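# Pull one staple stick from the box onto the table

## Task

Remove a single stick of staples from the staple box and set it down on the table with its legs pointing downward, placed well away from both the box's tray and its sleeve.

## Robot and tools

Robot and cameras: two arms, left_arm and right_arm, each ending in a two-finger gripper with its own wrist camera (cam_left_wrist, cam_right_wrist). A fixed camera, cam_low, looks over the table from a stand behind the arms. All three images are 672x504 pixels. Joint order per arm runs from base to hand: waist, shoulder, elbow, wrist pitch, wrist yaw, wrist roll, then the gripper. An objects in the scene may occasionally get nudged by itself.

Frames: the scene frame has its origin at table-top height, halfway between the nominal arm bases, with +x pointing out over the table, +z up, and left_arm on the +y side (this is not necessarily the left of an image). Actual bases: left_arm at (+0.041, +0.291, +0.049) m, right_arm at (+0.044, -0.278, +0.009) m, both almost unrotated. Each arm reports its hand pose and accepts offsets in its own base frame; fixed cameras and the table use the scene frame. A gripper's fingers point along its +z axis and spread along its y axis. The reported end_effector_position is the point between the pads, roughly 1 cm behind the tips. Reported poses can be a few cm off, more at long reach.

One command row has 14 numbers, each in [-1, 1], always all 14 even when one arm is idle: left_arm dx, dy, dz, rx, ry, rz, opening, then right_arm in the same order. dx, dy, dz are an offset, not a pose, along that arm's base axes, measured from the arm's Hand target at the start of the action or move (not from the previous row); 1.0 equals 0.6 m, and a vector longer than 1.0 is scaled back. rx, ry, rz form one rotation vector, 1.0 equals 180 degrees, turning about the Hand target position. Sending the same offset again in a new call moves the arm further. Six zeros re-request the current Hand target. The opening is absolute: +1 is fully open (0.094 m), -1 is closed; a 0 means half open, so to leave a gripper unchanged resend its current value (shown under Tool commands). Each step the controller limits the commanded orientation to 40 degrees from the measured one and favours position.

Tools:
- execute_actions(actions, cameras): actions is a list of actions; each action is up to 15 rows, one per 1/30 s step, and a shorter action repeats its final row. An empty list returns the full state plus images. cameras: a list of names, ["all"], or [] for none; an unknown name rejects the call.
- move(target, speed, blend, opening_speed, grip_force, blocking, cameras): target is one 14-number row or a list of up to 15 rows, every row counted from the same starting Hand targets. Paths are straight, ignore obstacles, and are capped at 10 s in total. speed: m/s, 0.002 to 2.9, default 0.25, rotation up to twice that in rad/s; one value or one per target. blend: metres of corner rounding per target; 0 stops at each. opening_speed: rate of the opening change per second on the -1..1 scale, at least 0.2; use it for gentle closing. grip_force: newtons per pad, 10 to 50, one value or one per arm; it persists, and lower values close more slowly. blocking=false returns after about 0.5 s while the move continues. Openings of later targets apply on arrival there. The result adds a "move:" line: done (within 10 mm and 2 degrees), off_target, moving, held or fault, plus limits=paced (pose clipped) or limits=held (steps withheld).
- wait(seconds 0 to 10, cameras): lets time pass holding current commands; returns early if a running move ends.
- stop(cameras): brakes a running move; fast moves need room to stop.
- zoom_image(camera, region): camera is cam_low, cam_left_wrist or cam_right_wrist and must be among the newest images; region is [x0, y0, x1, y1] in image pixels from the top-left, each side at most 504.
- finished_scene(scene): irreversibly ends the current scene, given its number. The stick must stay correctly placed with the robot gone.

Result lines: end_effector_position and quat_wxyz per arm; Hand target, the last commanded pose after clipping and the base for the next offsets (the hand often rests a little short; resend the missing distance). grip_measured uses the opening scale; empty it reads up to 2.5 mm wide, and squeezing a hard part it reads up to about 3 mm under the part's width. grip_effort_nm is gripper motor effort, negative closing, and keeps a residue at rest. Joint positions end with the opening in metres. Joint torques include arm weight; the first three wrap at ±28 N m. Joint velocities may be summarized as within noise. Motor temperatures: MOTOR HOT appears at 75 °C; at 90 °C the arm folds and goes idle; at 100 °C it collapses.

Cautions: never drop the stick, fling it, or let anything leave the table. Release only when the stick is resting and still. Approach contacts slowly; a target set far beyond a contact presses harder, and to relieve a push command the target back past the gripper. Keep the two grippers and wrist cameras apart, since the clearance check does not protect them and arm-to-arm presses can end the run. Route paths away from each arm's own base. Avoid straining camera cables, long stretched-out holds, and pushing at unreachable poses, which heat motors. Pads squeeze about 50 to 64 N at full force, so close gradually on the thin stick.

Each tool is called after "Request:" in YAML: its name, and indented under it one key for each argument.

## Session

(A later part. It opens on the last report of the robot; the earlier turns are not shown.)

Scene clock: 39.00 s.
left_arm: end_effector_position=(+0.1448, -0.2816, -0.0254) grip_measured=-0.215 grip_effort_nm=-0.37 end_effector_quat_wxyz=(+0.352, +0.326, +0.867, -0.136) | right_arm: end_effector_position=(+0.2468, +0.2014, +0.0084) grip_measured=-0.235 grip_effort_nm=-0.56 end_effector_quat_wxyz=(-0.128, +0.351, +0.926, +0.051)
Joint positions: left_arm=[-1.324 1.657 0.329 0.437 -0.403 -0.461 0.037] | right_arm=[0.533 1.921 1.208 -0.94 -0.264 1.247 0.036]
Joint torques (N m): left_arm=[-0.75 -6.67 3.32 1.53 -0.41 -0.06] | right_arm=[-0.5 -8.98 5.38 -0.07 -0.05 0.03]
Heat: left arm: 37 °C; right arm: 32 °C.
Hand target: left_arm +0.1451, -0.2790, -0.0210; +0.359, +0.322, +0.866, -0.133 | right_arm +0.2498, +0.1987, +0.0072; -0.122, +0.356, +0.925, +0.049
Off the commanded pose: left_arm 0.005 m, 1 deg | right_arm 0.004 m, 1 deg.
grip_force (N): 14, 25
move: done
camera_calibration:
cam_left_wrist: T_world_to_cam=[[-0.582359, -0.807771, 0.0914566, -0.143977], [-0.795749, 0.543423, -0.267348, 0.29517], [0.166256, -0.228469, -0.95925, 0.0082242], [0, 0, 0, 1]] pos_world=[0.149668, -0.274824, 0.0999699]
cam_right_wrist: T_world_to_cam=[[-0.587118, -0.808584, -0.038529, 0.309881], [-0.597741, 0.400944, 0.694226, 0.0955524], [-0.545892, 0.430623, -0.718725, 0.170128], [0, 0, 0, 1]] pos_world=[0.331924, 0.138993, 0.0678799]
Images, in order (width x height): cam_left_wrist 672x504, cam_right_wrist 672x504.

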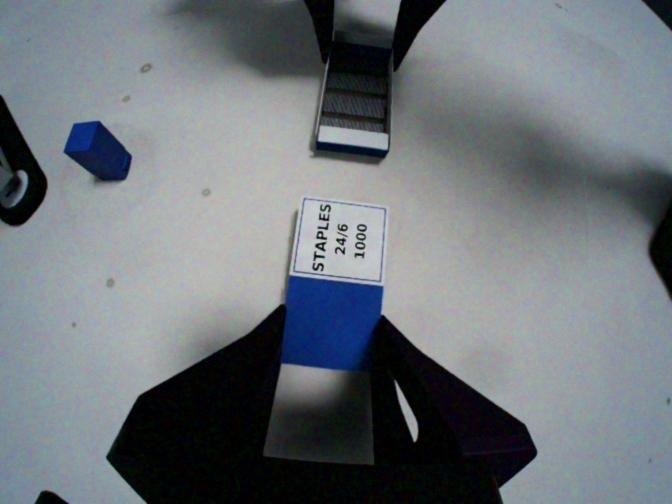

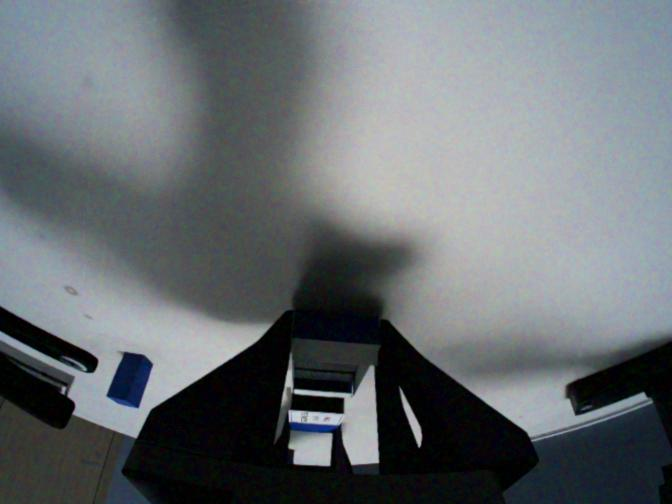

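Request:
move:
  target:
    - [-0.0752,0.0659,0.0,0,0,0,-0.35,0,0,0,0,0,0,-0.35]
    - [-0.0752,0.0659,0.0,0,0,0,0.1,0,0,0,0,0,0,0.0]
    - [-0.0752,0.0659,0.2,0,0,0,0.1,0,0,0,0,0,0,0.0]
  speed: [0.07, 0.07, 0.2]
  opening_speed: 0.4
  cameras: ["cam_left_wrist","cam_right_wrist"]

Scene clock: 44.13 s.
left_arm: end_effector_position=(+0.0982, -0.2325, +0.0850) grip_measured=+0.098 grip_effort_nm=0.09 end_effector_quat_wxyz=(+0.346, +0.331, +0.869, -0.125) | right_arm: end_effector_position=(+0.2468, +0.2014, +0.0084) grip_measured=-0.002 grip_effort_nm=0.11 end_effector_quat_wxyz=(-0.128, +0.351, +0.926, +0.051)
Joint positions: left_arm=[-1.547 0.966 0.487 -0.532 -0.533 -0.662 0.052] | right_arm=[0.533 1.921 1.208 -0.94 -0.264 1.247 0.047]
Joint torques (N m): left_arm=[-0.79 -0.94 9.02 1.39 -0.51 -0.08] | right_arm=[-0.51 -8.95 5.39 -0.08 -0.05 0.04]
Heat: left arm: 37 °C; right arm: 32 °C.
Hand target: left_arm +0.1000, -0.2394, +0.0990; +0.359, +0.322, +0.866, -0.133 | right_arm +0.2498, +0.1987, +0.0072; -0.122, +0.356, +0.925, +0.049
Off the commanded pose: left_arm 0.016 m, 2 deg | right_arm 0.004 m, 1 deg.
grip_force (N): 14, 25
move: off_target (left_arm)
camera_calibration:
cam_left_wrist: T_world_to_cam=[[-0.582841, -0.809541, 0.0702839, -0.140111], [-0.796079, 0.551516, -0.249178, 0.26128], [0.162957, -0.201183, -0.965904, 0.140289], [0, 0, 0, 1]] pos_world=[0.103476, -0.229302, 0.210459]
cam_right_wrist: T_world_to_cam=[[-0.587118, -0.808584, -0.038529, 0.309881], [-0.597741, 0.400944, 0.694226, 0.0955524], [-0.545892, 0.430623, -0.718725, 0.170128], [0, 0, 0, 1]] pos_world=[0.331924, 0.138993, 0.0678799]
Images, in order (width x height): cam_left_wrist 672x504, cam_right_wrist 672x504.

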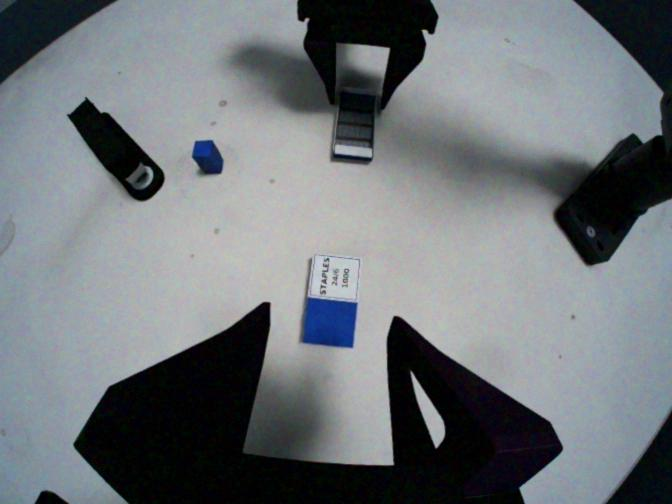

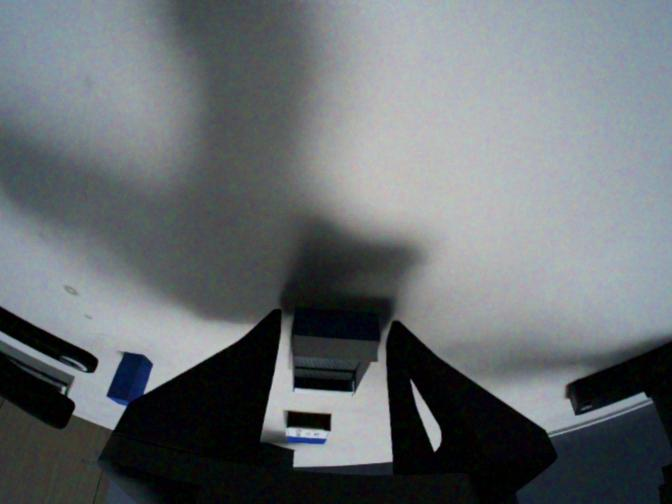

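Request:
move:
  target:
    - [0.0333,0.1161,0.0842,0,0,0,0.1,0,0,0.138,0,0,0,0.0]
    - [0.0667,0.2323,0.1683,0,0,0,0.1,-0.0552,0.05,0.145,0.0030,-0.0931,0.4947,-0.2]
  speed: [0.15, 0.3]
  blend: [0.02, 0]
  cameras: ["all"]

Scene clock: 49.93 s.
left_arm: end_effector_position=(+0.1391, -0.0986, +0.1876) grip_measured=+0.098 grip_effort_nm=0.09 end_effector_quat_wxyz=(+0.348, +0.320, +0.871, -0.129) | right_arm: end_effector_position=(+0.2144, +0.2263, +0.0866) grip_measured=-0.198 grip_effort_nm=-0.09 end_effector_quat_wxyz=(-0.021, -0.398, +0.917, -0.005)
Joint positions: left_arm=[-0.401 0.475 0.781 -1.139 0.209 0.223 0.052] | right_arm=[0.805 1.775 1.375 -1.213 -0.007 -0.015 0.038]
Joint torques (N m): left_arm=[0.58 3.43 8.73 1.71 0.16 0.1] | right_arm=[0.42 -11.23 5.46 0.1 0.06 -0.08]
Heat: left arm: 38 °C; right arm: 32 °C.
Hand target: left_arm +0.1401, -0.1000, +0.1999; +0.359, +0.322, +0.866, -0.133 | right_arm +0.2167, +0.2287, +0.0942; +0.000, -0.403, +0.915, +0.000
Off the commanded pose: left_arm 0.012 m, 2 deg | right_arm 0.008 m, 3 deg.
grip_force (N): 14, 25
move: off_target (left_arm, right_arm); target 2's new opening was sent with right_arm's hand 0.008 m and 3 deg from that target
camera_calibration:
cam_left_wrist: T_world_to_cam=[[-0.568024, -0.818578, 0.0853205, -0.0208039], [-0.806572, 0.53306, -0.255518, 0.246473], [0.16368, -0.213957, -0.963032, 0.257744], [0, 0, 0, 1]] pos_world=[0.144793, -0.0932683, 0.312969]
cam_right_wrist: T_world_to_cam=[[0.79635, -0.604583, -0.0175019, -0.0306207], [-0.512831, -0.690271, 0.510421, 0.256559], [-0.320673, -0.397499, -0.859746, 0.349198], [0, 0, 0, 1]] pos_world=[0.267934, 0.297388, 0.168733]

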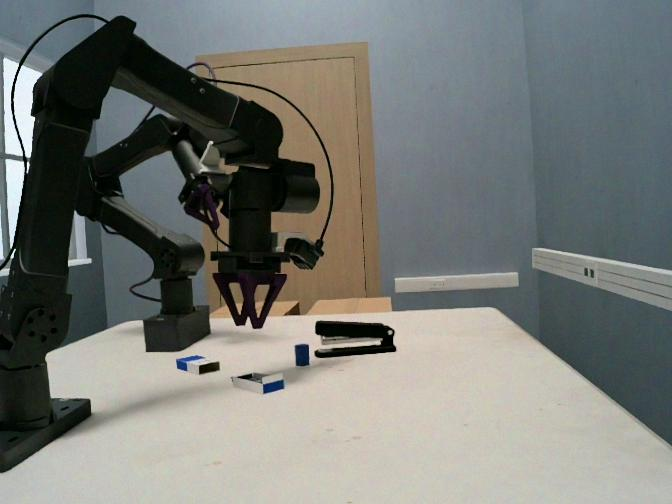

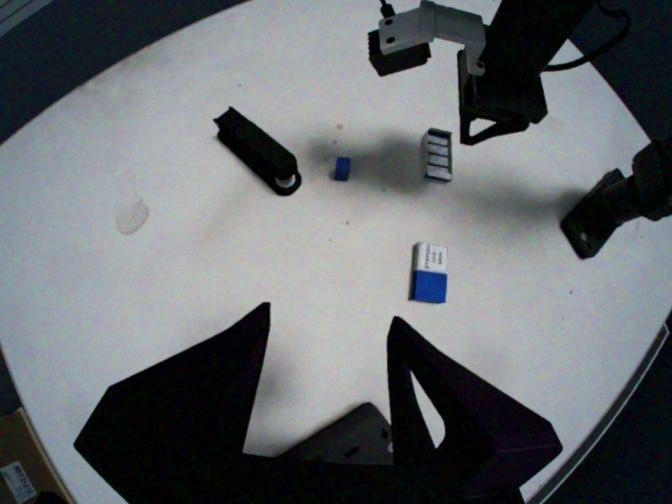

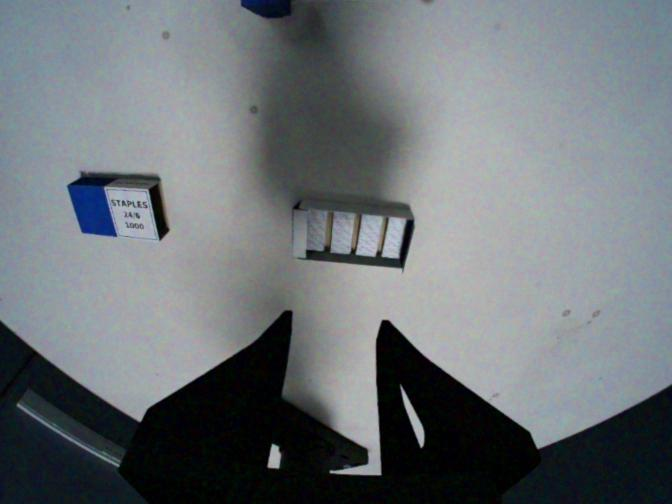

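Request:
zoom_image:
  camera: "cam_right_wrist"
  region: [280, 185, 430, 285]

Request:
zoom_image:
  camera: "cam_left_wrist"
  region: [400, 110, 480, 200]

Scaled by 3.360 from the camera's 672x504 image, which has a finer 960x720 frame.

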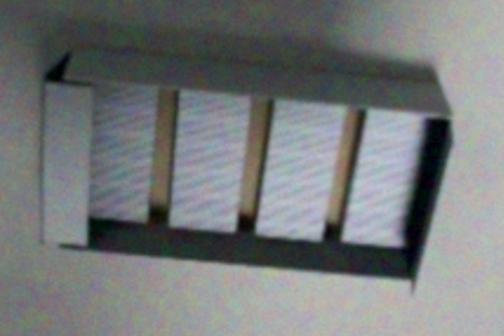

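Scaled by 5.600 from the camera's 672x504 image, which has a finer 960x720 frame.

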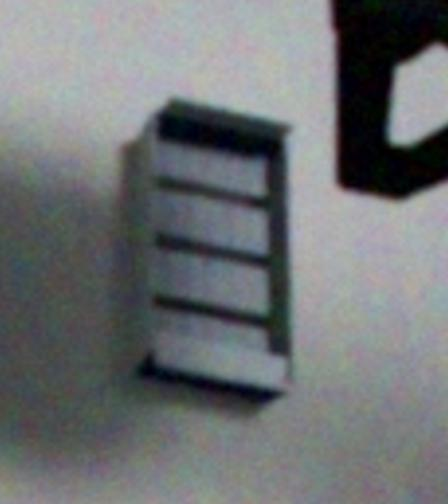

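Request:
zoom_image:
  camera: "cam_low"
  region: [160, 340, 330, 410]

Scaled by 2.965 from the camera's 672x504 image, which has a finer 960x720 frame.

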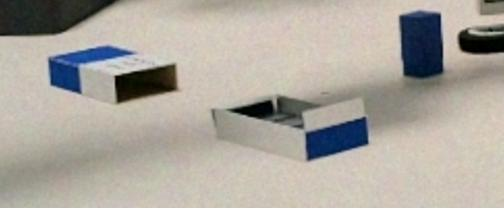

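Request:
move:
  target: [0,0,0,0,0,0,0.1,0.048,-0.0355,-0.0887,0,0,0,-0.95]
  speed: 0.15
  cameras: ["cam_right_wrist"]

Scene clock: 65.10 s.
left_arm: end_effector_position=(+0.1391, -0.0986, +0.1876) grip_measured=+0.098 grip_effort_nm=0.09 end_effector_quat_wxyz=(+0.348, +0.320, +0.871, -0.129) | right_arm: end_effector_position=(+0.2423, +0.2068, +0.0434) grip_measured=-0.948 grip_effort_nm=-0.09 end_effector_quat_wxyz=(-0.004, -0.402, +0.916, +0.000)
Joint positions: left_arm=[-0.401 0.475 0.781 -1.139 0.209 0.223 0.052] | right_arm=[0.702 1.808 1.24 -1.011 -0.002 -0.126 0.002]
Joint torques (N m): left_arm=[0.58 3.41 8.73 1.72 0.16 0.09] | right_arm=[-0.32 -8.03 5.57 0.15 0 -0.08]
Heat: left arm: 41 °C; right arm: 32 °C.
Hand target: left_arm +0.1401, -0.1000, +0.1999; +0.359, +0.322, +0.866, -0.133 | right_arm +0.2455, +0.2074, +0.0410; +0.000, -0.403, +0.915, +0.000
Off the commanded pose: left_arm 0.012 m, 2 deg | right_arm 0.004 m, 1 deg.
grip_force (N): 14, 25
move: off_target (left_arm)
camera_calibration:
cam_right_wrist: T_world_to_cam=[[0.801544, -0.59786, -0.00948544, -0.0684503], [-0.520484, -0.70544, 0.481094, 0.285635], [-0.294318, -0.380681, -0.876618, 0.304224], [0, 0, 0, 1]] pos_world=[0.293073, 0.276386, 0.128621]
Images, in order (width x height): cam_right_wrist 672x504.

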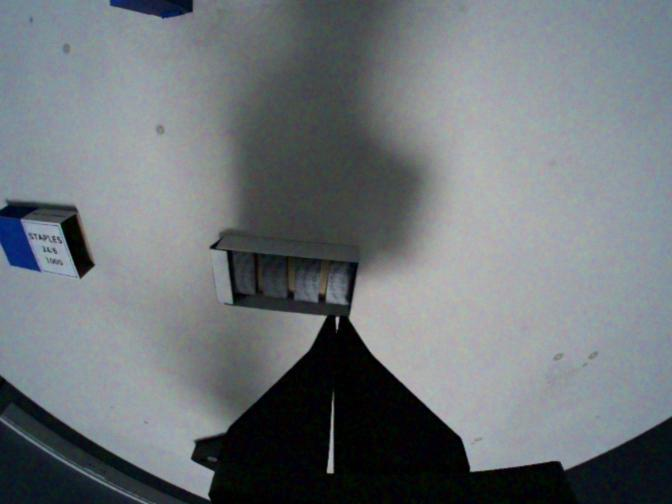

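Request:
zoom_image:
  camera: "cam_right_wrist"
  region: [195, 220, 395, 340]

Scaled by 2.520 from the camera's 672x504 image, which has a finer 960x720 frame.

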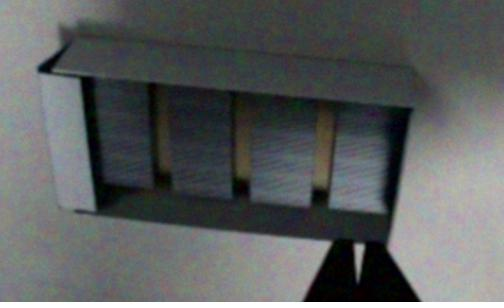

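Request:
zoom_image:
  camera: "cam_right_wrist"
  region: [300, 250, 380, 350]

Request:
zoom_image:
  camera: "cam_right_wrist"
  region: [220, 240, 370, 320]

Scaled by 5.040 from the camera's 672x504 image, which has a finer 960x720 frame.

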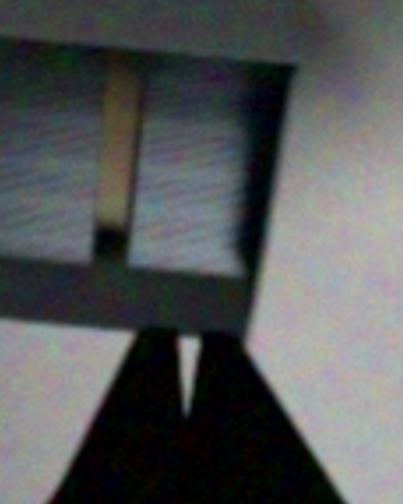

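Scaled by 3.360 from the camera's 672x504 image, which has a finer 960x720 frame.

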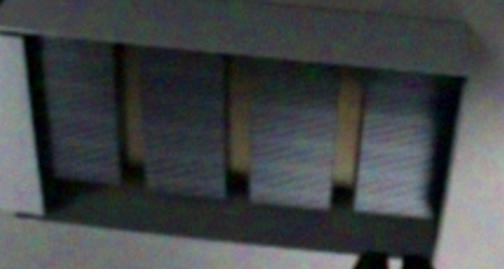

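Request:
move:
  target: [0,0,0,0,0,0,0.1,0.0,0.0,-0.0458,0,0,0,-0.95]
  speed: 0.08
  cameras: ["cam_right_wrist","cam_low"]

Scene clock: 70.90 s.
left_arm: end_effector_position=(+0.1391, -0.0986, +0.1876) grip_measured=+0.098 grip_effort_nm=0.09 end_effector_quat_wxyz=(+0.348, +0.320, +0.871, -0.129) | right_arm: end_effector_position=(+0.2427, +0.2071, +0.0169) grip_measured=-0.948 grip_effort_nm=-0.09 end_effector_quat_wxyz=(-0.003, -0.402, +0.916, +0.000)
Joint positions: left_arm=[-0.401 0.475 0.781 -1.139 0.209 0.223 0.052] | right_arm=[0.702 1.845 1.175 -0.906 -0.002 -0.126 0.002]
Joint torques (N m): left_arm=[0.58 3.41 8.72 1.72 0.16 0.1] | right_arm=[-0.32 -7.92 5.3 0.16 0 -0.08]
Heat: left arm: 41 °C; right arm: 32 °C.
Hand target: left_arm +0.1401, -0.1000, +0.1999; +0.359, +0.322, +0.866, -0.133 | right_arm +0.2454, +0.2073, +0.0135; +0.000, -0.403, +0.915, +0.000
Off the commanded pose: left_arm 0.012 m, 2 deg | right_arm 0.004 m, 0 deg.
grip_force (N): 14, 25
move: off_target (left_arm)
camera_calibration:
cam_right_wrist: T_world_to_cam=[[0.801584, -0.597817, -0.00887903, -0.0689071], [-0.521445, -0.706292, 0.478797, 0.299344], [-0.292504, -0.379166, -0.877881, 0.280505], [0, 0, 0, 1]] pos_world=[0.293375, 0.276588, 0.102313]
Images, in order (width x height): cam_low 672x504, cam_right_wrist 672x504.

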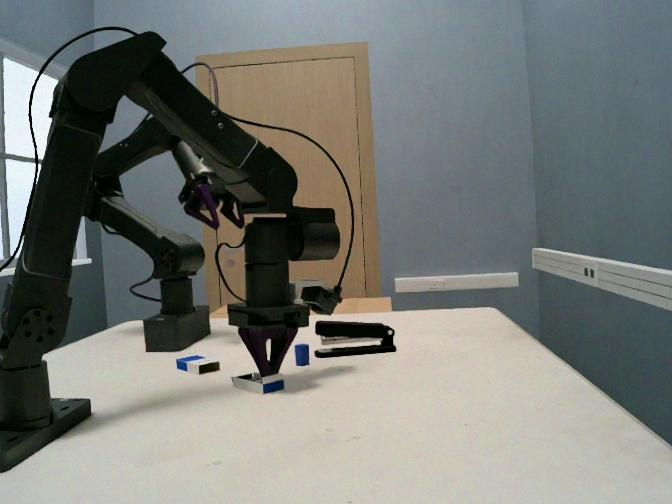

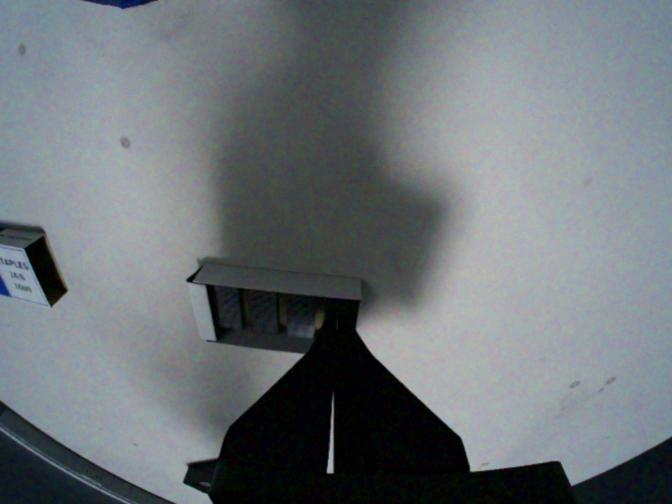

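Request:
move:
  target: [0,0,0,0,0,0,0.1,0.0405,-0.0372,0.0,0,0,0,-0.95]
  speed: 0.06
  cameras: ["cam_right_wrist","cam_low"]

Scene clock: 72.37 s.
left_arm: end_effector_position=(+0.1391, -0.0986, +0.1876) grip_measured=+0.098 grip_effort_nm=0.09 end_effector_quat_wxyz=(+0.348, +0.320, +0.871, -0.129) | right_arm: end_effector_position=(+0.2608, +0.1810, +0.0119) grip_measured=-0.948 grip_effort_nm=-0.09 end_effector_quat_wxyz=(-0.011, -0.402, +0.916, -0.001)
Joint positions: left_arm=[-0.401 0.475 0.781 -1.139 0.209 0.223 0.052] | right_arm=[0.603 1.862 1.175 -0.906 -0.002 -0.225 0.002]
Joint torques (N m): left_arm=[0.58 3.41 8.72 1.72 0.16 0.09] | right_arm=[-0.39 -7.79 7.46 0.08 0 -0.11]
Heat: left arm: 41 °C; right arm: 32 °C.
Hand target: left_arm +0.1401, -0.1000, +0.1999; +0.359, +0.322, +0.866, -0.133 | right_arm +0.2697, +0.1850, +0.0134; +0.000, -0.403, +0.915, +0.000
Off the commanded pose: left_arm 0.012 m, 2 deg | right_arm 0.010 m, 1 deg.
grip_force (N): 14, 25
move: off_target (left_arm)
camera_calibration:
cam_right_wrist: T_world_to_cam=[[0.801205, -0.59822, -0.0142454, -0.0987974], [-0.515197, -0.701729, 0.492086, 0.290068], [-0.304372, -0.386923, -0.87043, 0.275853], [0, 0, 0, 1]] pos_world=[0.312561, 0.25118, 0.0959649]
Images, in order (width x height): cam_low 672x504, cam_right_wrist 672x504.

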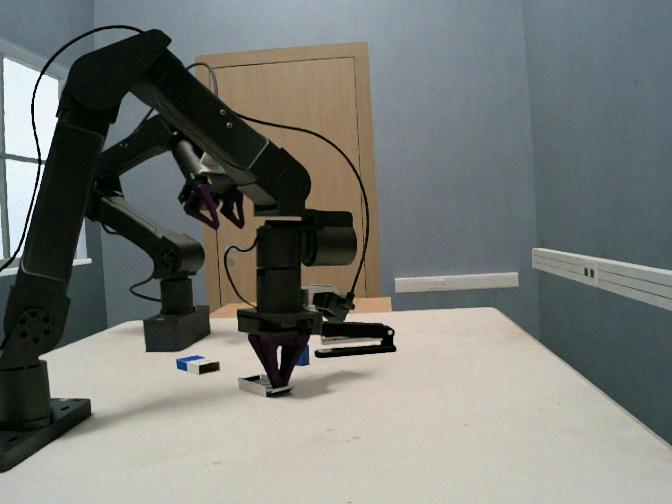

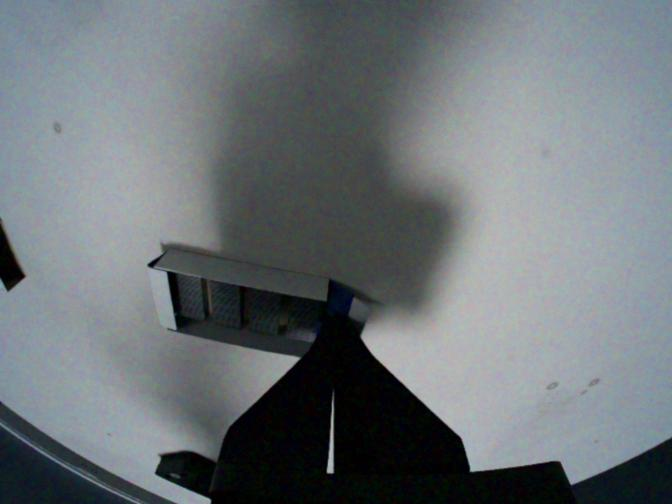

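Request:
zoom_image:
  camera: "cam_right_wrist"
  region: [140, 225, 390, 375]

Request:
zoom_image:
  camera: "cam_low"
  region: [215, 340, 325, 410]

Scaled by 2.016 from the camera's 672x504 image, which has a finer 960x720 frame.

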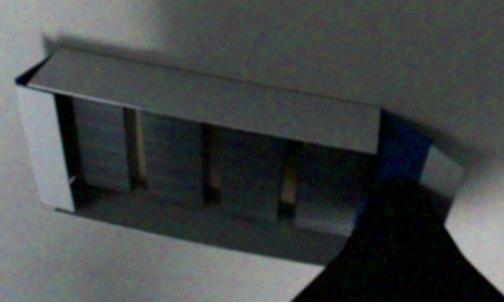

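Scaled by 4.582 from the camera's 672x504 image, which has a finer 960x720 frame.

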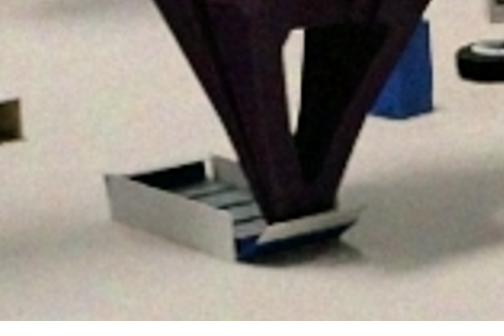

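Request:
move:
  target: [0,0,0,0,0,0,0.1,0.0221,-0.0203,-0.004,0,0,0,-0.95]
  speed: 0.06
  cameras: ["cam_right_wrist","cam_low"]

Scene clock: 73.77 s.
left_arm: end_effector_position=(+0.1391, -0.0986, +0.1876) grip_measured=+0.098 grip_effort_nm=0.09 end_effector_quat_wxyz=(+0.348, +0.320, +0.871, -0.129) | right_arm: end_effector_position=(+0.2719, +0.1684, +0.0092) grip_measured=-0.948 grip_effort_nm=-0.09 end_effector_quat_wxyz=(-0.014, -0.402, +0.915, -0.001)
Joint positions: left_arm=[-0.401 0.475 0.781 -1.139 0.209 0.223 0.052] | right_arm=[0.551 1.88 1.187 -0.906 -0.001 -0.278 0.002]
Joint torques (N m): left_arm=[0.58 3.43 8.73 1.72 0.16 0.09] | right_arm=[-0.47 -7.87 7.76 0.1 0 -0.11]
Heat: left arm: 41 °C; right arm: 32 °C.
Hand target: left_arm +0.1401, -0.1000, +0.1999; +0.359, +0.322, +0.866, -0.133 | right_arm +0.2830, +0.1729, +0.0111; +0.000, -0.403, +0.915, +0.000
Off the commanded pose: left_arm 0.012 m, 2 deg | right_arm 0.012 m, 2 deg.
grip_force (N): 14, 25
move: off_target (left_arm, right_arm)
camera_calibration:
cam_right_wrist: T_world_to_cam=[[0.801813, -0.597325, -0.0172722, -0.115487], [-0.511604, -0.701109, 0.496698, 0.287301], [-0.3088, -0.389422, -0.867752, 0.273558], [0, 0, 0, 1]] pos_world=[0.324058, 0.238975, 0.0926846]
Images, in order (width x height): cam_low 672x504, cam_right_wrist 672x504.

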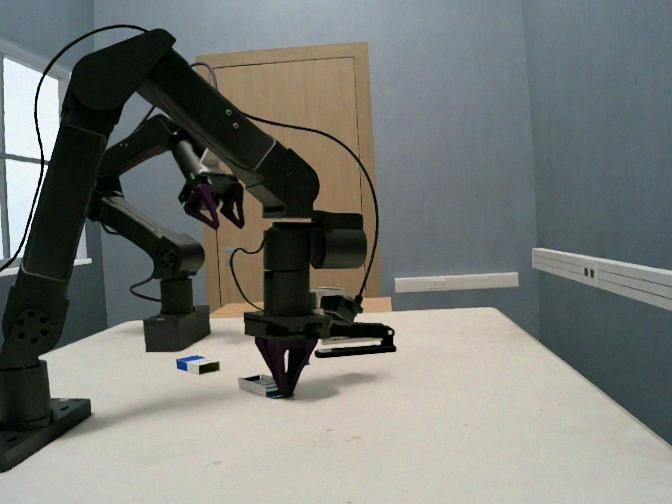

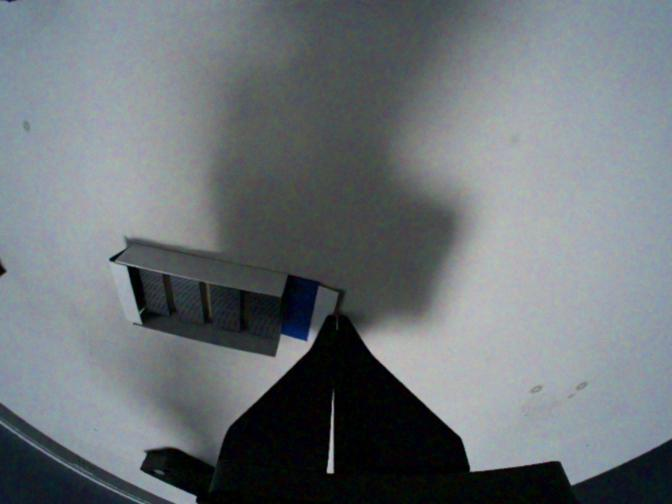

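Request:
zoom_image:
  camera: "cam_right_wrist"
  region: [100, 225, 350, 365]

Request:
zoom_image:
  camera: "cam_low"
  region: [225, 350, 325, 410]

Scaled by 2.016 from the camera's 672x504 image, which has a finer 960x720 frame.

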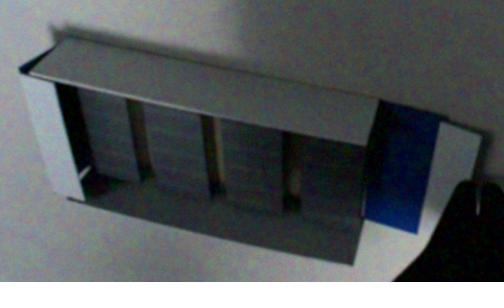

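Scaled by 5.040 from the camera's 672x504 image, which has a finer 960x720 frame.

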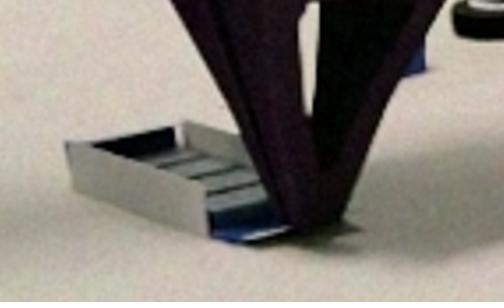

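Request:
move:
  target:
    - [0,0,0,0,0,0,0.1,0,0,0.12,0,0,0,-0.95]
    - [0,0,0,0,0,0,0.1,-0.0568,0.043,0.11,0.2130,-0.0004,0.4553,-0.95]
    - [0,0,0,0,0,0,0.1,-0.0568,0.043,0.082,0.2130,-0.0004,0.4553,-0.95]
  speed: [0.12,0.35,0.1]
  blend: [0.01,0.01,0]
  cameras: ["cam_right_wrist","cam_low"]

Scene clock: 81.33 s.
left_arm: end_effector_position=(+0.1391, -0.0986, +0.1876) grip_measured=+0.098 grip_effort_nm=0.09 end_effector_quat_wxyz=(+0.348, +0.320, +0.871, -0.129) | right_arm: end_effector_position=(+0.2493, +0.1968, +0.0613) grip_measured=-0.948 grip_effort_nm=-0.09 end_effector_quat_wxyz=(-0.114, +0.877, -0.384, -0.264)
Joint positions: left_arm=[-0.401 0.475 0.781 -1.139 0.209 0.223 0.052] | right_arm=[0.37 1.956 1.379 -1.234 -0.537 -2.013 0.002]
Joint torques (N m): left_arm=[0.58 3.41 8.72 1.72 0.16 0.09] | right_arm=[-0.66 -8.57 5.33 -0.32 -0.62 -0.09]
Heat: left arm: 41 °C; right arm: 32 °C.
Hand target: left_arm +0.1401, -0.1000, +0.1999; +0.359, +0.322, +0.866, -0.133 | right_arm +0.2490, +0.1988, +0.0603; -0.122, +0.873, -0.385, -0.275
Off the commanded pose: left_arm 0.012 m, 2 deg | right_arm 0.002 m, 2 deg.
grip_force (N): 14, 25
move: off_target (left_arm); blend cut to 0.0084 m at target 2
camera_calibration:
cam_right_wrist: T_world_to_cam=[[0.670252, 0.740473, 0.0496103, -0.314165], [0.741484, -0.665373, -0.086489, -0.0140676], [-0.0310334, 0.0947547, -0.995017, 0.166114], [0, 0, 0, 1]] pos_world=[0.226156, 0.20753, 0.179655]
Images, in order (width x height): cam_low 672x504, cam_right_wrist 672x504.

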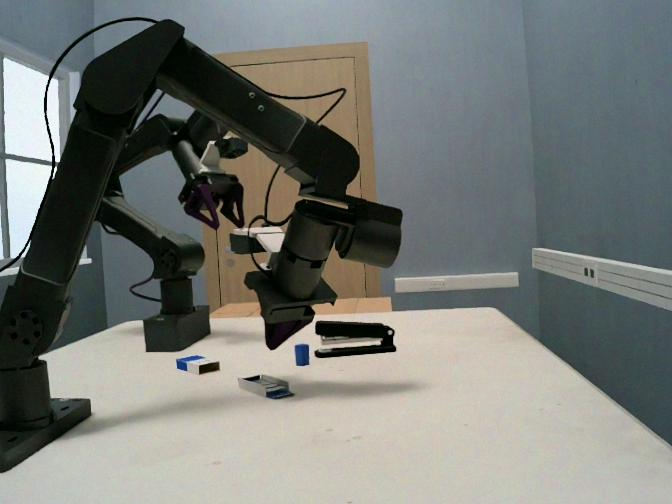

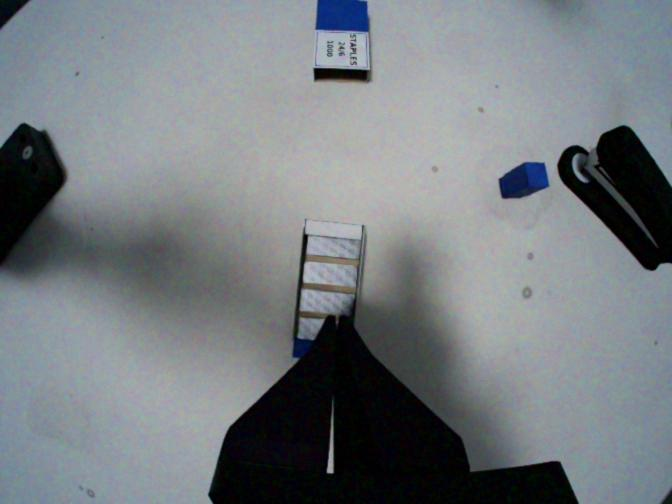

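Request:
zoom_image:
  camera: "cam_right_wrist"
  region: [270, 210, 400, 370]

Request:
zoom_image:
  camera: "cam_low"
  region: [225, 360, 305, 410]

Scaled by 3.150 from the camera's 672x504 image, which has a finer 960x720 frame.

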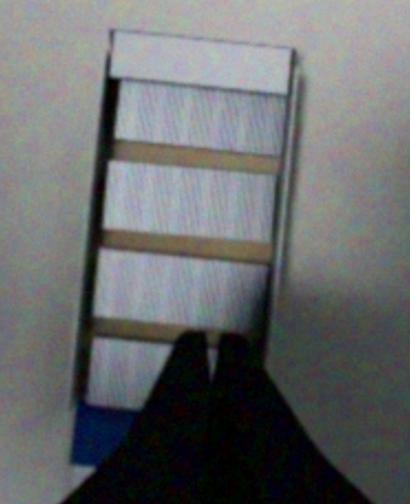

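Scaled by 6.300 from the camera's 672x504 image, which has a finer 960x720 frame.

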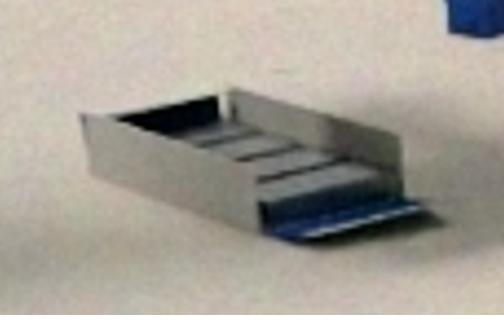

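Request:
move:
  target: [0,0,0,0,0,0,0.1,-0.0088,0.0022,-0.0763,0,0,0,-0.95]
  speed: 0.08
  cameras: ["cam_right_wrist","cam_low"]

Scene clock: 84.33 s.
left_arm: end_effector_position=(+0.1391, -0.0986, +0.1876) grip_measured=+0.098 grip_effort_nm=0.09 end_effector_quat_wxyz=(+0.348, +0.320, +0.871, -0.129) | right_arm: end_effector_position=(+0.2470, +0.1964, +0.0162) grip_measured=-0.948 grip_effort_nm=-0.09 end_effector_quat_wxyz=(-0.117, +0.878, -0.383, -0.263)
Joint positions: left_arm=[-0.401 0.475 0.781 -1.139 0.209 0.223 0.052] | right_arm=[0.37 2.013 1.267 -1.058 -0.54 -2.014 0.002]
Joint torques (N m): left_arm=[0.58 3.41 8.73 1.71 0.16 0.09] | right_arm=[0.2 -8.73 4.66 -0.31 -0.63 0.02]
Heat: left arm: 41 °C; right arm: 32 °C.
Hand target: left_arm +0.1401, -0.1000, +0.1999; +0.359, +0.322, +0.866, -0.133 | right_arm +0.2437, +0.2001, +0.0146; -0.122, +0.873, -0.385, -0.275
Off the commanded pose: left_arm 0.012 m, 2 deg | right_arm 0.005 m, 2 deg.
grip_force (N): 14, 25
move: off_target (left_arm)
camera_calibration:
cam_right_wrist: T_world_to_cam=[[0.669964, 0.740226, 0.0566863, -0.310031], [0.74194, -0.664933, -0.0859586, -0.016675], [-0.0259362, 0.099647, -0.994685, 0.11904], [0, 0, 0, 1]] pos_world=[0.223169, 0.206543, 0.134549]
Images, in order (width x height): cam_low 672x504, cam_right_wrist 672x504.

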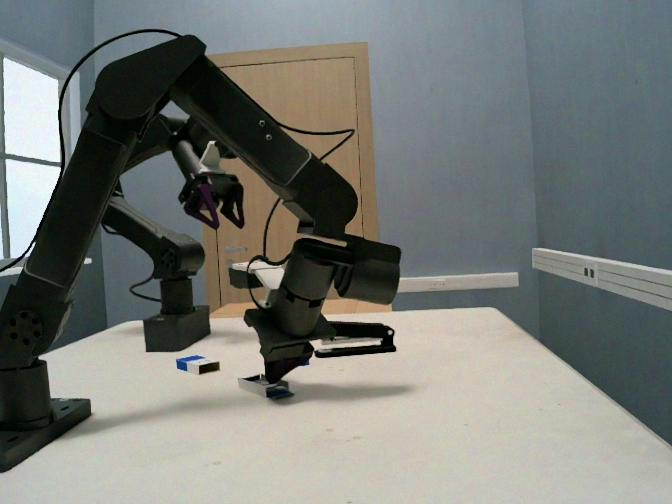

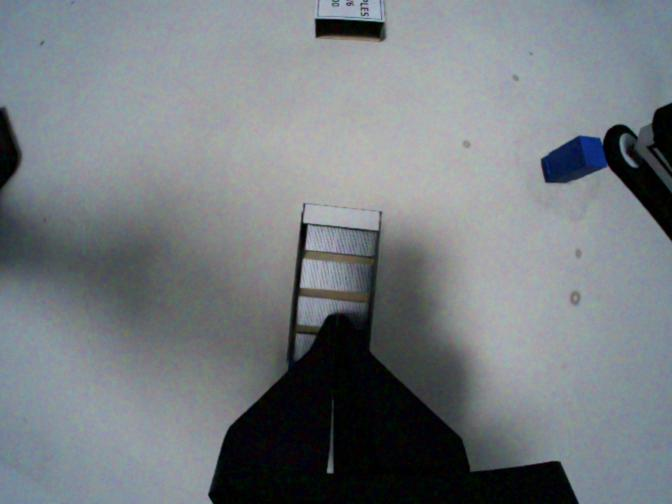

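Request:
zoom_image:
  camera: "cam_right_wrist"
  region: [275, 195, 405, 385]

Request:
zoom_image:
  camera: "cam_low"
  region: [225, 330, 325, 410]

Scaled by 2.653 from the camera's 672x504 image, which has a finer 960x720 frame.

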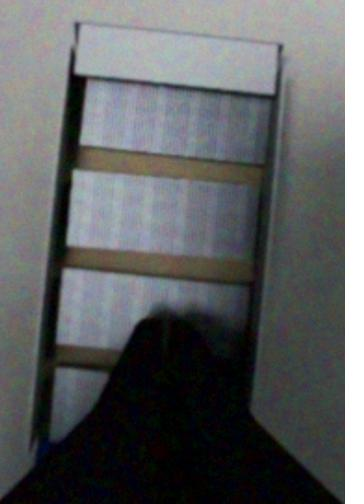

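Scaled by 5.040 from the camera's 672x504 image, which has a finer 960x720 frame.

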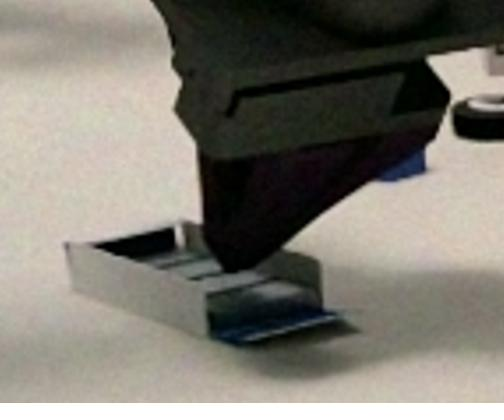

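Request:
move:
  target: [0,0,0,0,0,0,0.1,-0.009,0.0099,0.0,0,0,0,-0.95]
  speed: 0.05
  cameras: ["cam_right_wrist"]

Scene clock: 86.40 s.
left_arm: end_effector_position=(+0.1391, -0.0986, +0.1876) grip_measured=+0.098 grip_effort_nm=0.09 end_effector_quat_wxyz=(+0.348, +0.320, +0.871, -0.129) | right_arm: end_effector_position=(+0.2420, +0.2010, +0.0130) grip_measured=-0.948 grip_effort_nm=-0.09 end_effector_quat_wxyz=(-0.115, +0.877, -0.385, -0.266)
Joint positions: left_arm=[-0.401 0.475 0.781 -1.139 0.209 0.223 0.052] | right_arm=[0.388 2.013 1.251 -1.04 -0.545 -1.991 0.002]
Joint torques (N m): left_arm=[0.58 3.41 8.72 1.72 0.16 0.09] | right_arm=[0.61 -9.72 4.44 -0.27 -0.64 0.07]
Heat: left arm: 41 °C; right arm: 32 °C.
Hand target: left_arm +0.1401, -0.1000, +0.1999; +0.359, +0.322, +0.866, -0.133 | right_arm +0.2382, +0.2060, +0.0146; -0.122, +0.872, -0.385, -0.275
Off the commanded pose: left_arm 0.012 m, 2 deg | right_arm 0.006 m, 1 deg.
grip_force (N): 14, 25
move: off_target (left_arm)
camera_calibration:
cam_right_wrist: T_world_to_cam=[[0.671939, 0.738994, 0.0488442, -0.309993], [0.73982, -0.666725, -0.0902405, -0.0092294], [-0.0341215, 0.096772, -0.994722, 0.117762], [0, 0, 0, 1]] pos_world=[0.219143, 0.211534, 0.131448]
Images, in order (width x height): cam_right_wrist 672x504.

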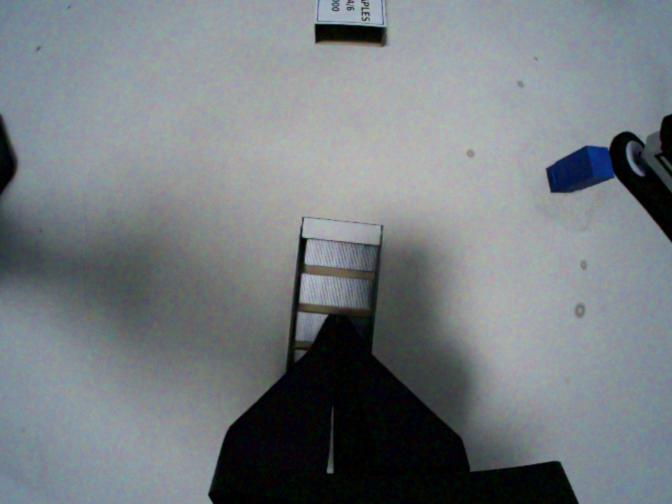

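Request:
zoom_image:
  camera: "cam_right_wrist"
  region: [275, 205, 405, 395]

Scaled by 2.653 from the camera's 672x504 image, which has a finer 960x720 frame.

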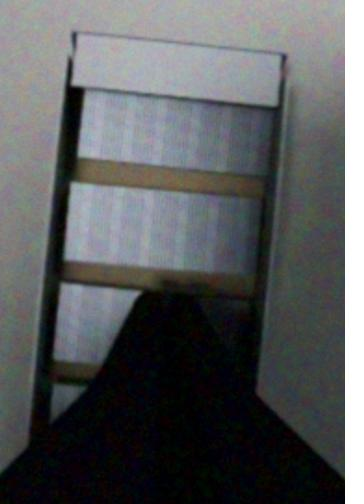

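Request:
move:
  target: [0,0,0,0,0,0,0.1,0.027,-0.0312,-0.0077,0,0,0,-0.95]
  speed: 0.03
  cameras: ["cam_right_wrist","cam_low"]

Scene clock: 88.43 s.
left_arm: end_effector_position=(+0.1391, -0.0986, +0.1876) grip_measured=+0.098 grip_effort_nm=0.09 end_effector_quat_wxyz=(+0.348, +0.320, +0.871, -0.129) | right_arm: end_effector_position=(+0.2521, +0.1877, +0.0113) grip_measured=-0.948 grip_effort_nm=-0.09 end_effector_quat_wxyz=(-0.123, +0.874, -0.384, -0.270)
Joint positions: left_arm=[-0.401 0.475 0.781 -1.139 0.209 0.223 0.052] | right_arm=[0.332 2.038 1.273 -1.064 -0.55 -2.055 0.002]
Joint torques (N m): left_arm=[0.58 3.41 8.72 1.72 0.16 0.09] | right_arm=[-0.58 -8.09 6.52 -0.48 -0.39 -0.11]
Heat: left arm: 41 °C; right arm: 32 °C.
Hand target: left_arm +0.1401, -0.1000, +0.1999; +0.359, +0.322, +0.866, -0.133 | right_arm +0.2545, +0.1872, +0.0100; -0.122, +0.872, -0.385, -0.275
Off the commanded pose: left_arm 0.012 m, 2 deg | right_arm 0.003 m, 1 deg.
grip_force (N): 14, 25
move: off_target (left_arm)
camera_calibration:
cam_right_wrist: T_world_to_cam=[[0.674805, 0.735413, 0.0616991, -0.30711], [0.737156, -0.667689, -0.103881, -0.0247749], [-0.0351998, 0.115581, -0.992674, 0.114473], [0, 0, 0, 1]] pos_world=[0.229531, 0.196079, 0.130009]
Images, in order (width x height): cam_low 672x504, cam_right_wrist 672x504.

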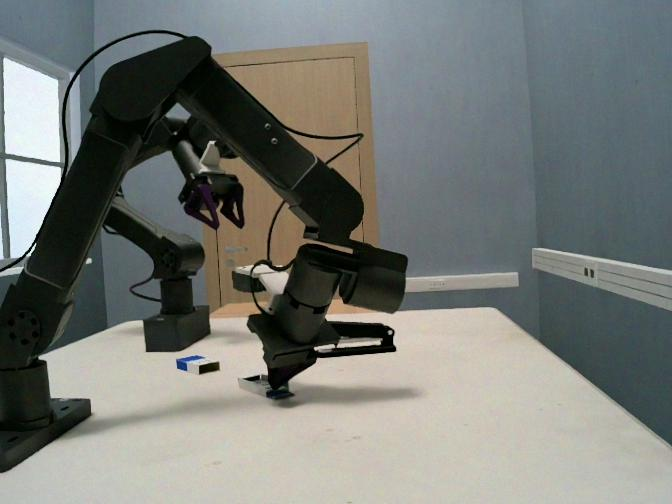

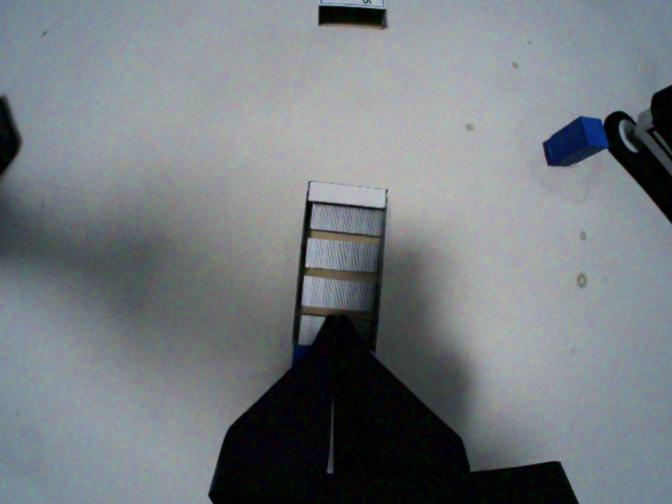

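Request:
zoom_image:
  camera: "cam_right_wrist"
  region: [275, 170, 405, 370]

Request:
zoom_image:
  camera: "cam_low"
  region: [225, 350, 325, 410]

Scaled by 2.520 from the camera's 672x504 image, which has a finer 960x720 frame.

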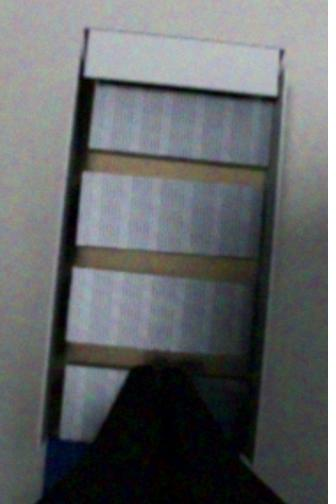

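Scaled by 5.040 from the camera's 672x504 image, which has a finer 960x720 frame.

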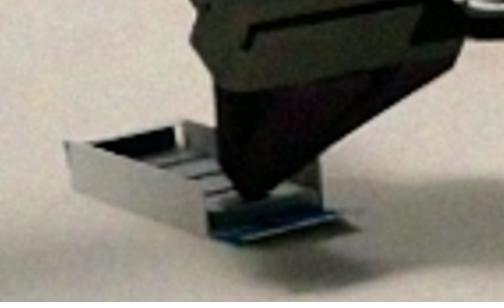

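Request:
move:
  target: [0,0,0,0,0,0,0.1,0,0,-0.01,0,0,0,-0.95]
  speed: 0.02
  cameras: []

Scene clock: 89.73 s.
left_arm: end_effector_position=(+0.1391, -0.0986, +0.1876) grip_measured=+0.098 grip_effort_nm=0.09 end_effector_quat_wxyz=(+0.348, +0.320, +0.871, -0.129) | right_arm: end_effector_position=(+0.2518, +0.1882, +0.0108) grip_measured=-0.948 grip_effort_nm=-0.09 end_effector_quat_wxyz=(-0.125, +0.873, -0.385, -0.273)
Joint positions: left_arm=[-0.401 0.475 0.781 -1.139 0.209 0.223 0.052] | right_arm=[0.331 2.042 1.273 -1.064 -0.556 -2.056 0.002]
Joint torques (N m): left_arm=[0.58 3.43 8.72 1.72 0.16 0.09] | right_arm=[-0.47 -7.41 5.7 -0.3 -0.32 -0.1]
Heat: left arm: 41 °C; right arm: 32 °C.
Hand target: left_arm +0.1401, -0.1000, +0.1999; +0.359, +0.322, +0.866, -0.133 | right_arm +0.2545, +0.1872, +0.0039; -0.122, +0.872, -0.385, -0.275
Off the commanded pose: left_arm 0.012 m, 2 deg | right_arm 0.007 m, 0 deg.
grip_force (N): 14, 25
move: off_target (left_arm)
No camera images: "cameras" was empty.

Request:
move:
  target:
    - [0,0,0,0,0,0,0.1,0,0,0.02,0,0,0,-0.95]
    - [0,0,0,0,0,0,0.1,-0.0257,0.0297,0.0268,0,0,0,-0.95]
    - [0,0,0,0,0,0,0.1,-0.0257,0.0297,0.006,0,0,0,-0.95]
  speed: [0.05,0.06,0.03]
  blend: [0.004,0,0]
  cameras: ["cam_right_wrist"]

Scene clock: 91.87 s.
left_arm: end_effector_position=(+0.1391, -0.0986, +0.1876) grip_measured=+0.098 grip_effort_nm=0.09 end_effector_quat_wxyz=(+0.348, +0.320, +0.871, -0.129) | right_arm: end_effector_position=(+0.2407, +0.2017, +0.0055) grip_measured=-0.948 grip_effort_nm=-0.09 end_effector_quat_wxyz=(-0.114, +0.875, -0.385, -0.272)
Joint positions: left_arm=[-0.401 0.475 0.781 -1.139 0.209 0.223 0.052] | right_arm=[0.388 2.035 1.243 -1.022 -0.553 -1.994 0.002]
Joint torques (N m): left_arm=[0.58 3.43 8.72 1.72 0.16 0.09] | right_arm=[0.34 -10.33 4.21 -0.26 -0.53 0.05]
Motor temperatures (°C): left_arm=[26 30 42 33 25 22 25] | right_arm=[27 28 32 25 26 25 22]
Heat: left arm: 42 °C; right arm: 32 °C.
Hand target: left_arm +0.1401, -0.1000, +0.1999; +0.359, +0.322, +0.866, -0.133 | right_arm +0.2390, +0.2051, +0.0076; -0.122, +0.873, -0.385, -0.275
Off the commanded pose: left_arm 0.012 m, 2 deg | right_arm 0.004 m, 1 deg.
grip_force (N): 14, 25
move: off_target (left_arm)
camera_calibration:
cam_right_wrist: T_world_to_cam=[[0.672103, 0.739153, 0.0439262, -0.309375], [0.739001, -0.665882, -0.102365, -0.00834747], [-0.0464141, 0.101262, -0.993777, 0.112294], [0, 0, 0, 1]] pos_world=[0.219313, 0.211746, 0.12433]
Images, in order (width x height): cam_right_wrist 672x504.

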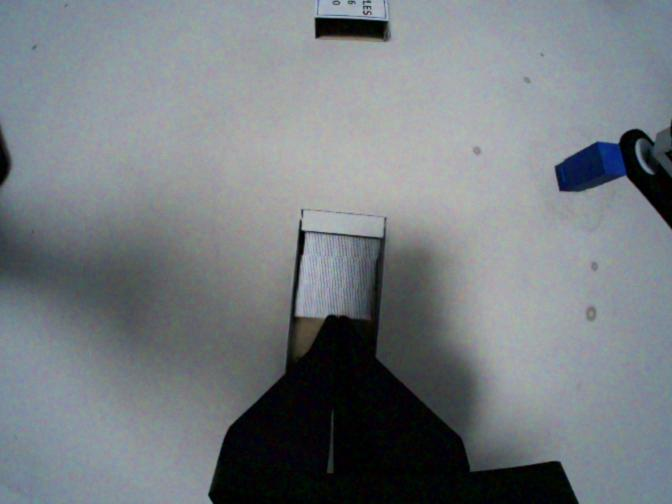

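Request:
zoom_image:
  camera: "cam_right_wrist"
  region: [265, 200, 405, 400]

Request:
execute_actions:
  actions: []
  cameras: ["cam_low"]

Request:
zoom_image:
  camera: "cam_low"
  region: [225, 350, 325, 410]

Scaled by 2.520 from the camera's 672x504 image, which has a finer 960x720 frame.

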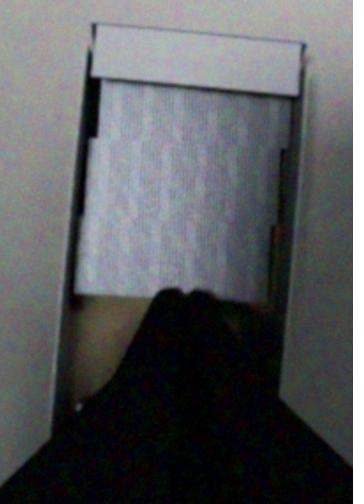

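Scene clock: 92.10 s.
left_arm: end_effector_position=(+0.1391, -0.0986, +0.1876) grip_measured=+0.098 grip_effort_nm=0.09 end_effector_quat_wxyz=(+0.348, +0.320, +0.871, -0.129) | right_arm: end_effector_position=(+0.2407, +0.2017, +0.0055) grip_measured=-0.948 grip_effort_nm=-0.09 end_effector_quat_wxyz=(-0.114, +0.875, -0.385, -0.272)
Joint positions: left_arm=[-0.401 0.475 0.781 -1.139 0.209 0.223 0.052] | right_arm=[0.388 2.035 1.243 -1.022 -0.553 -1.994 0.002]
Joint velocities: within noise
Joint torques (N m): left_arm=[0.58 3.41 8.72 1.71 0.16 0.1] | right_arm=[0.34 -10.35 4.21 -0.26 -0.54 0.04]
Motor temperatures (°C): left_arm=[26 30 42 33 25 22 25] | right_arm=[27 28 32 25 26 25 22]
Heat: left arm: 42 °C; right arm: 32 °C.
Hand target: left_arm +0.1401, -0.1000, +0.1999; +0.359, +0.322, +0.866, -0.133 | right_arm +0.2390, +0.2051, +0.0076; -0.122, +0.873, -0.385, -0.275
Tool commands: left_gripper/opening=+0.1 right_gripper/opening=-0.95
Off the commanded pose: left_arm 0.012 m, 2 deg | right_arm 0.004 m, 1 deg.
grip_force (N): 14, 25
Images, in order (width x height): cam_low 672x504.

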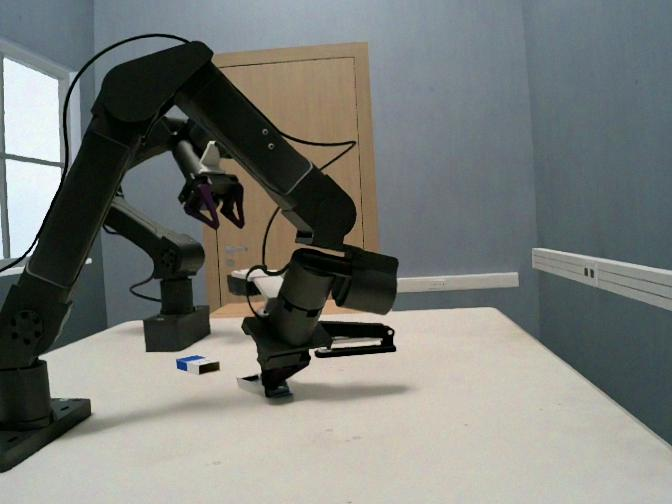

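Scaled by 5.040 from the camera's 672x504 image, which has a finer 960x720 frame.

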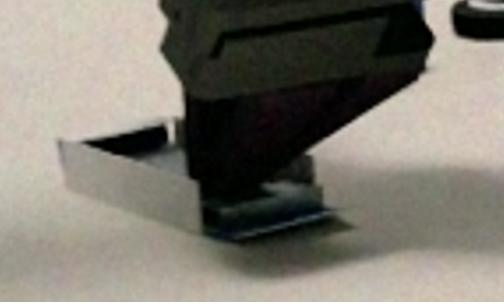

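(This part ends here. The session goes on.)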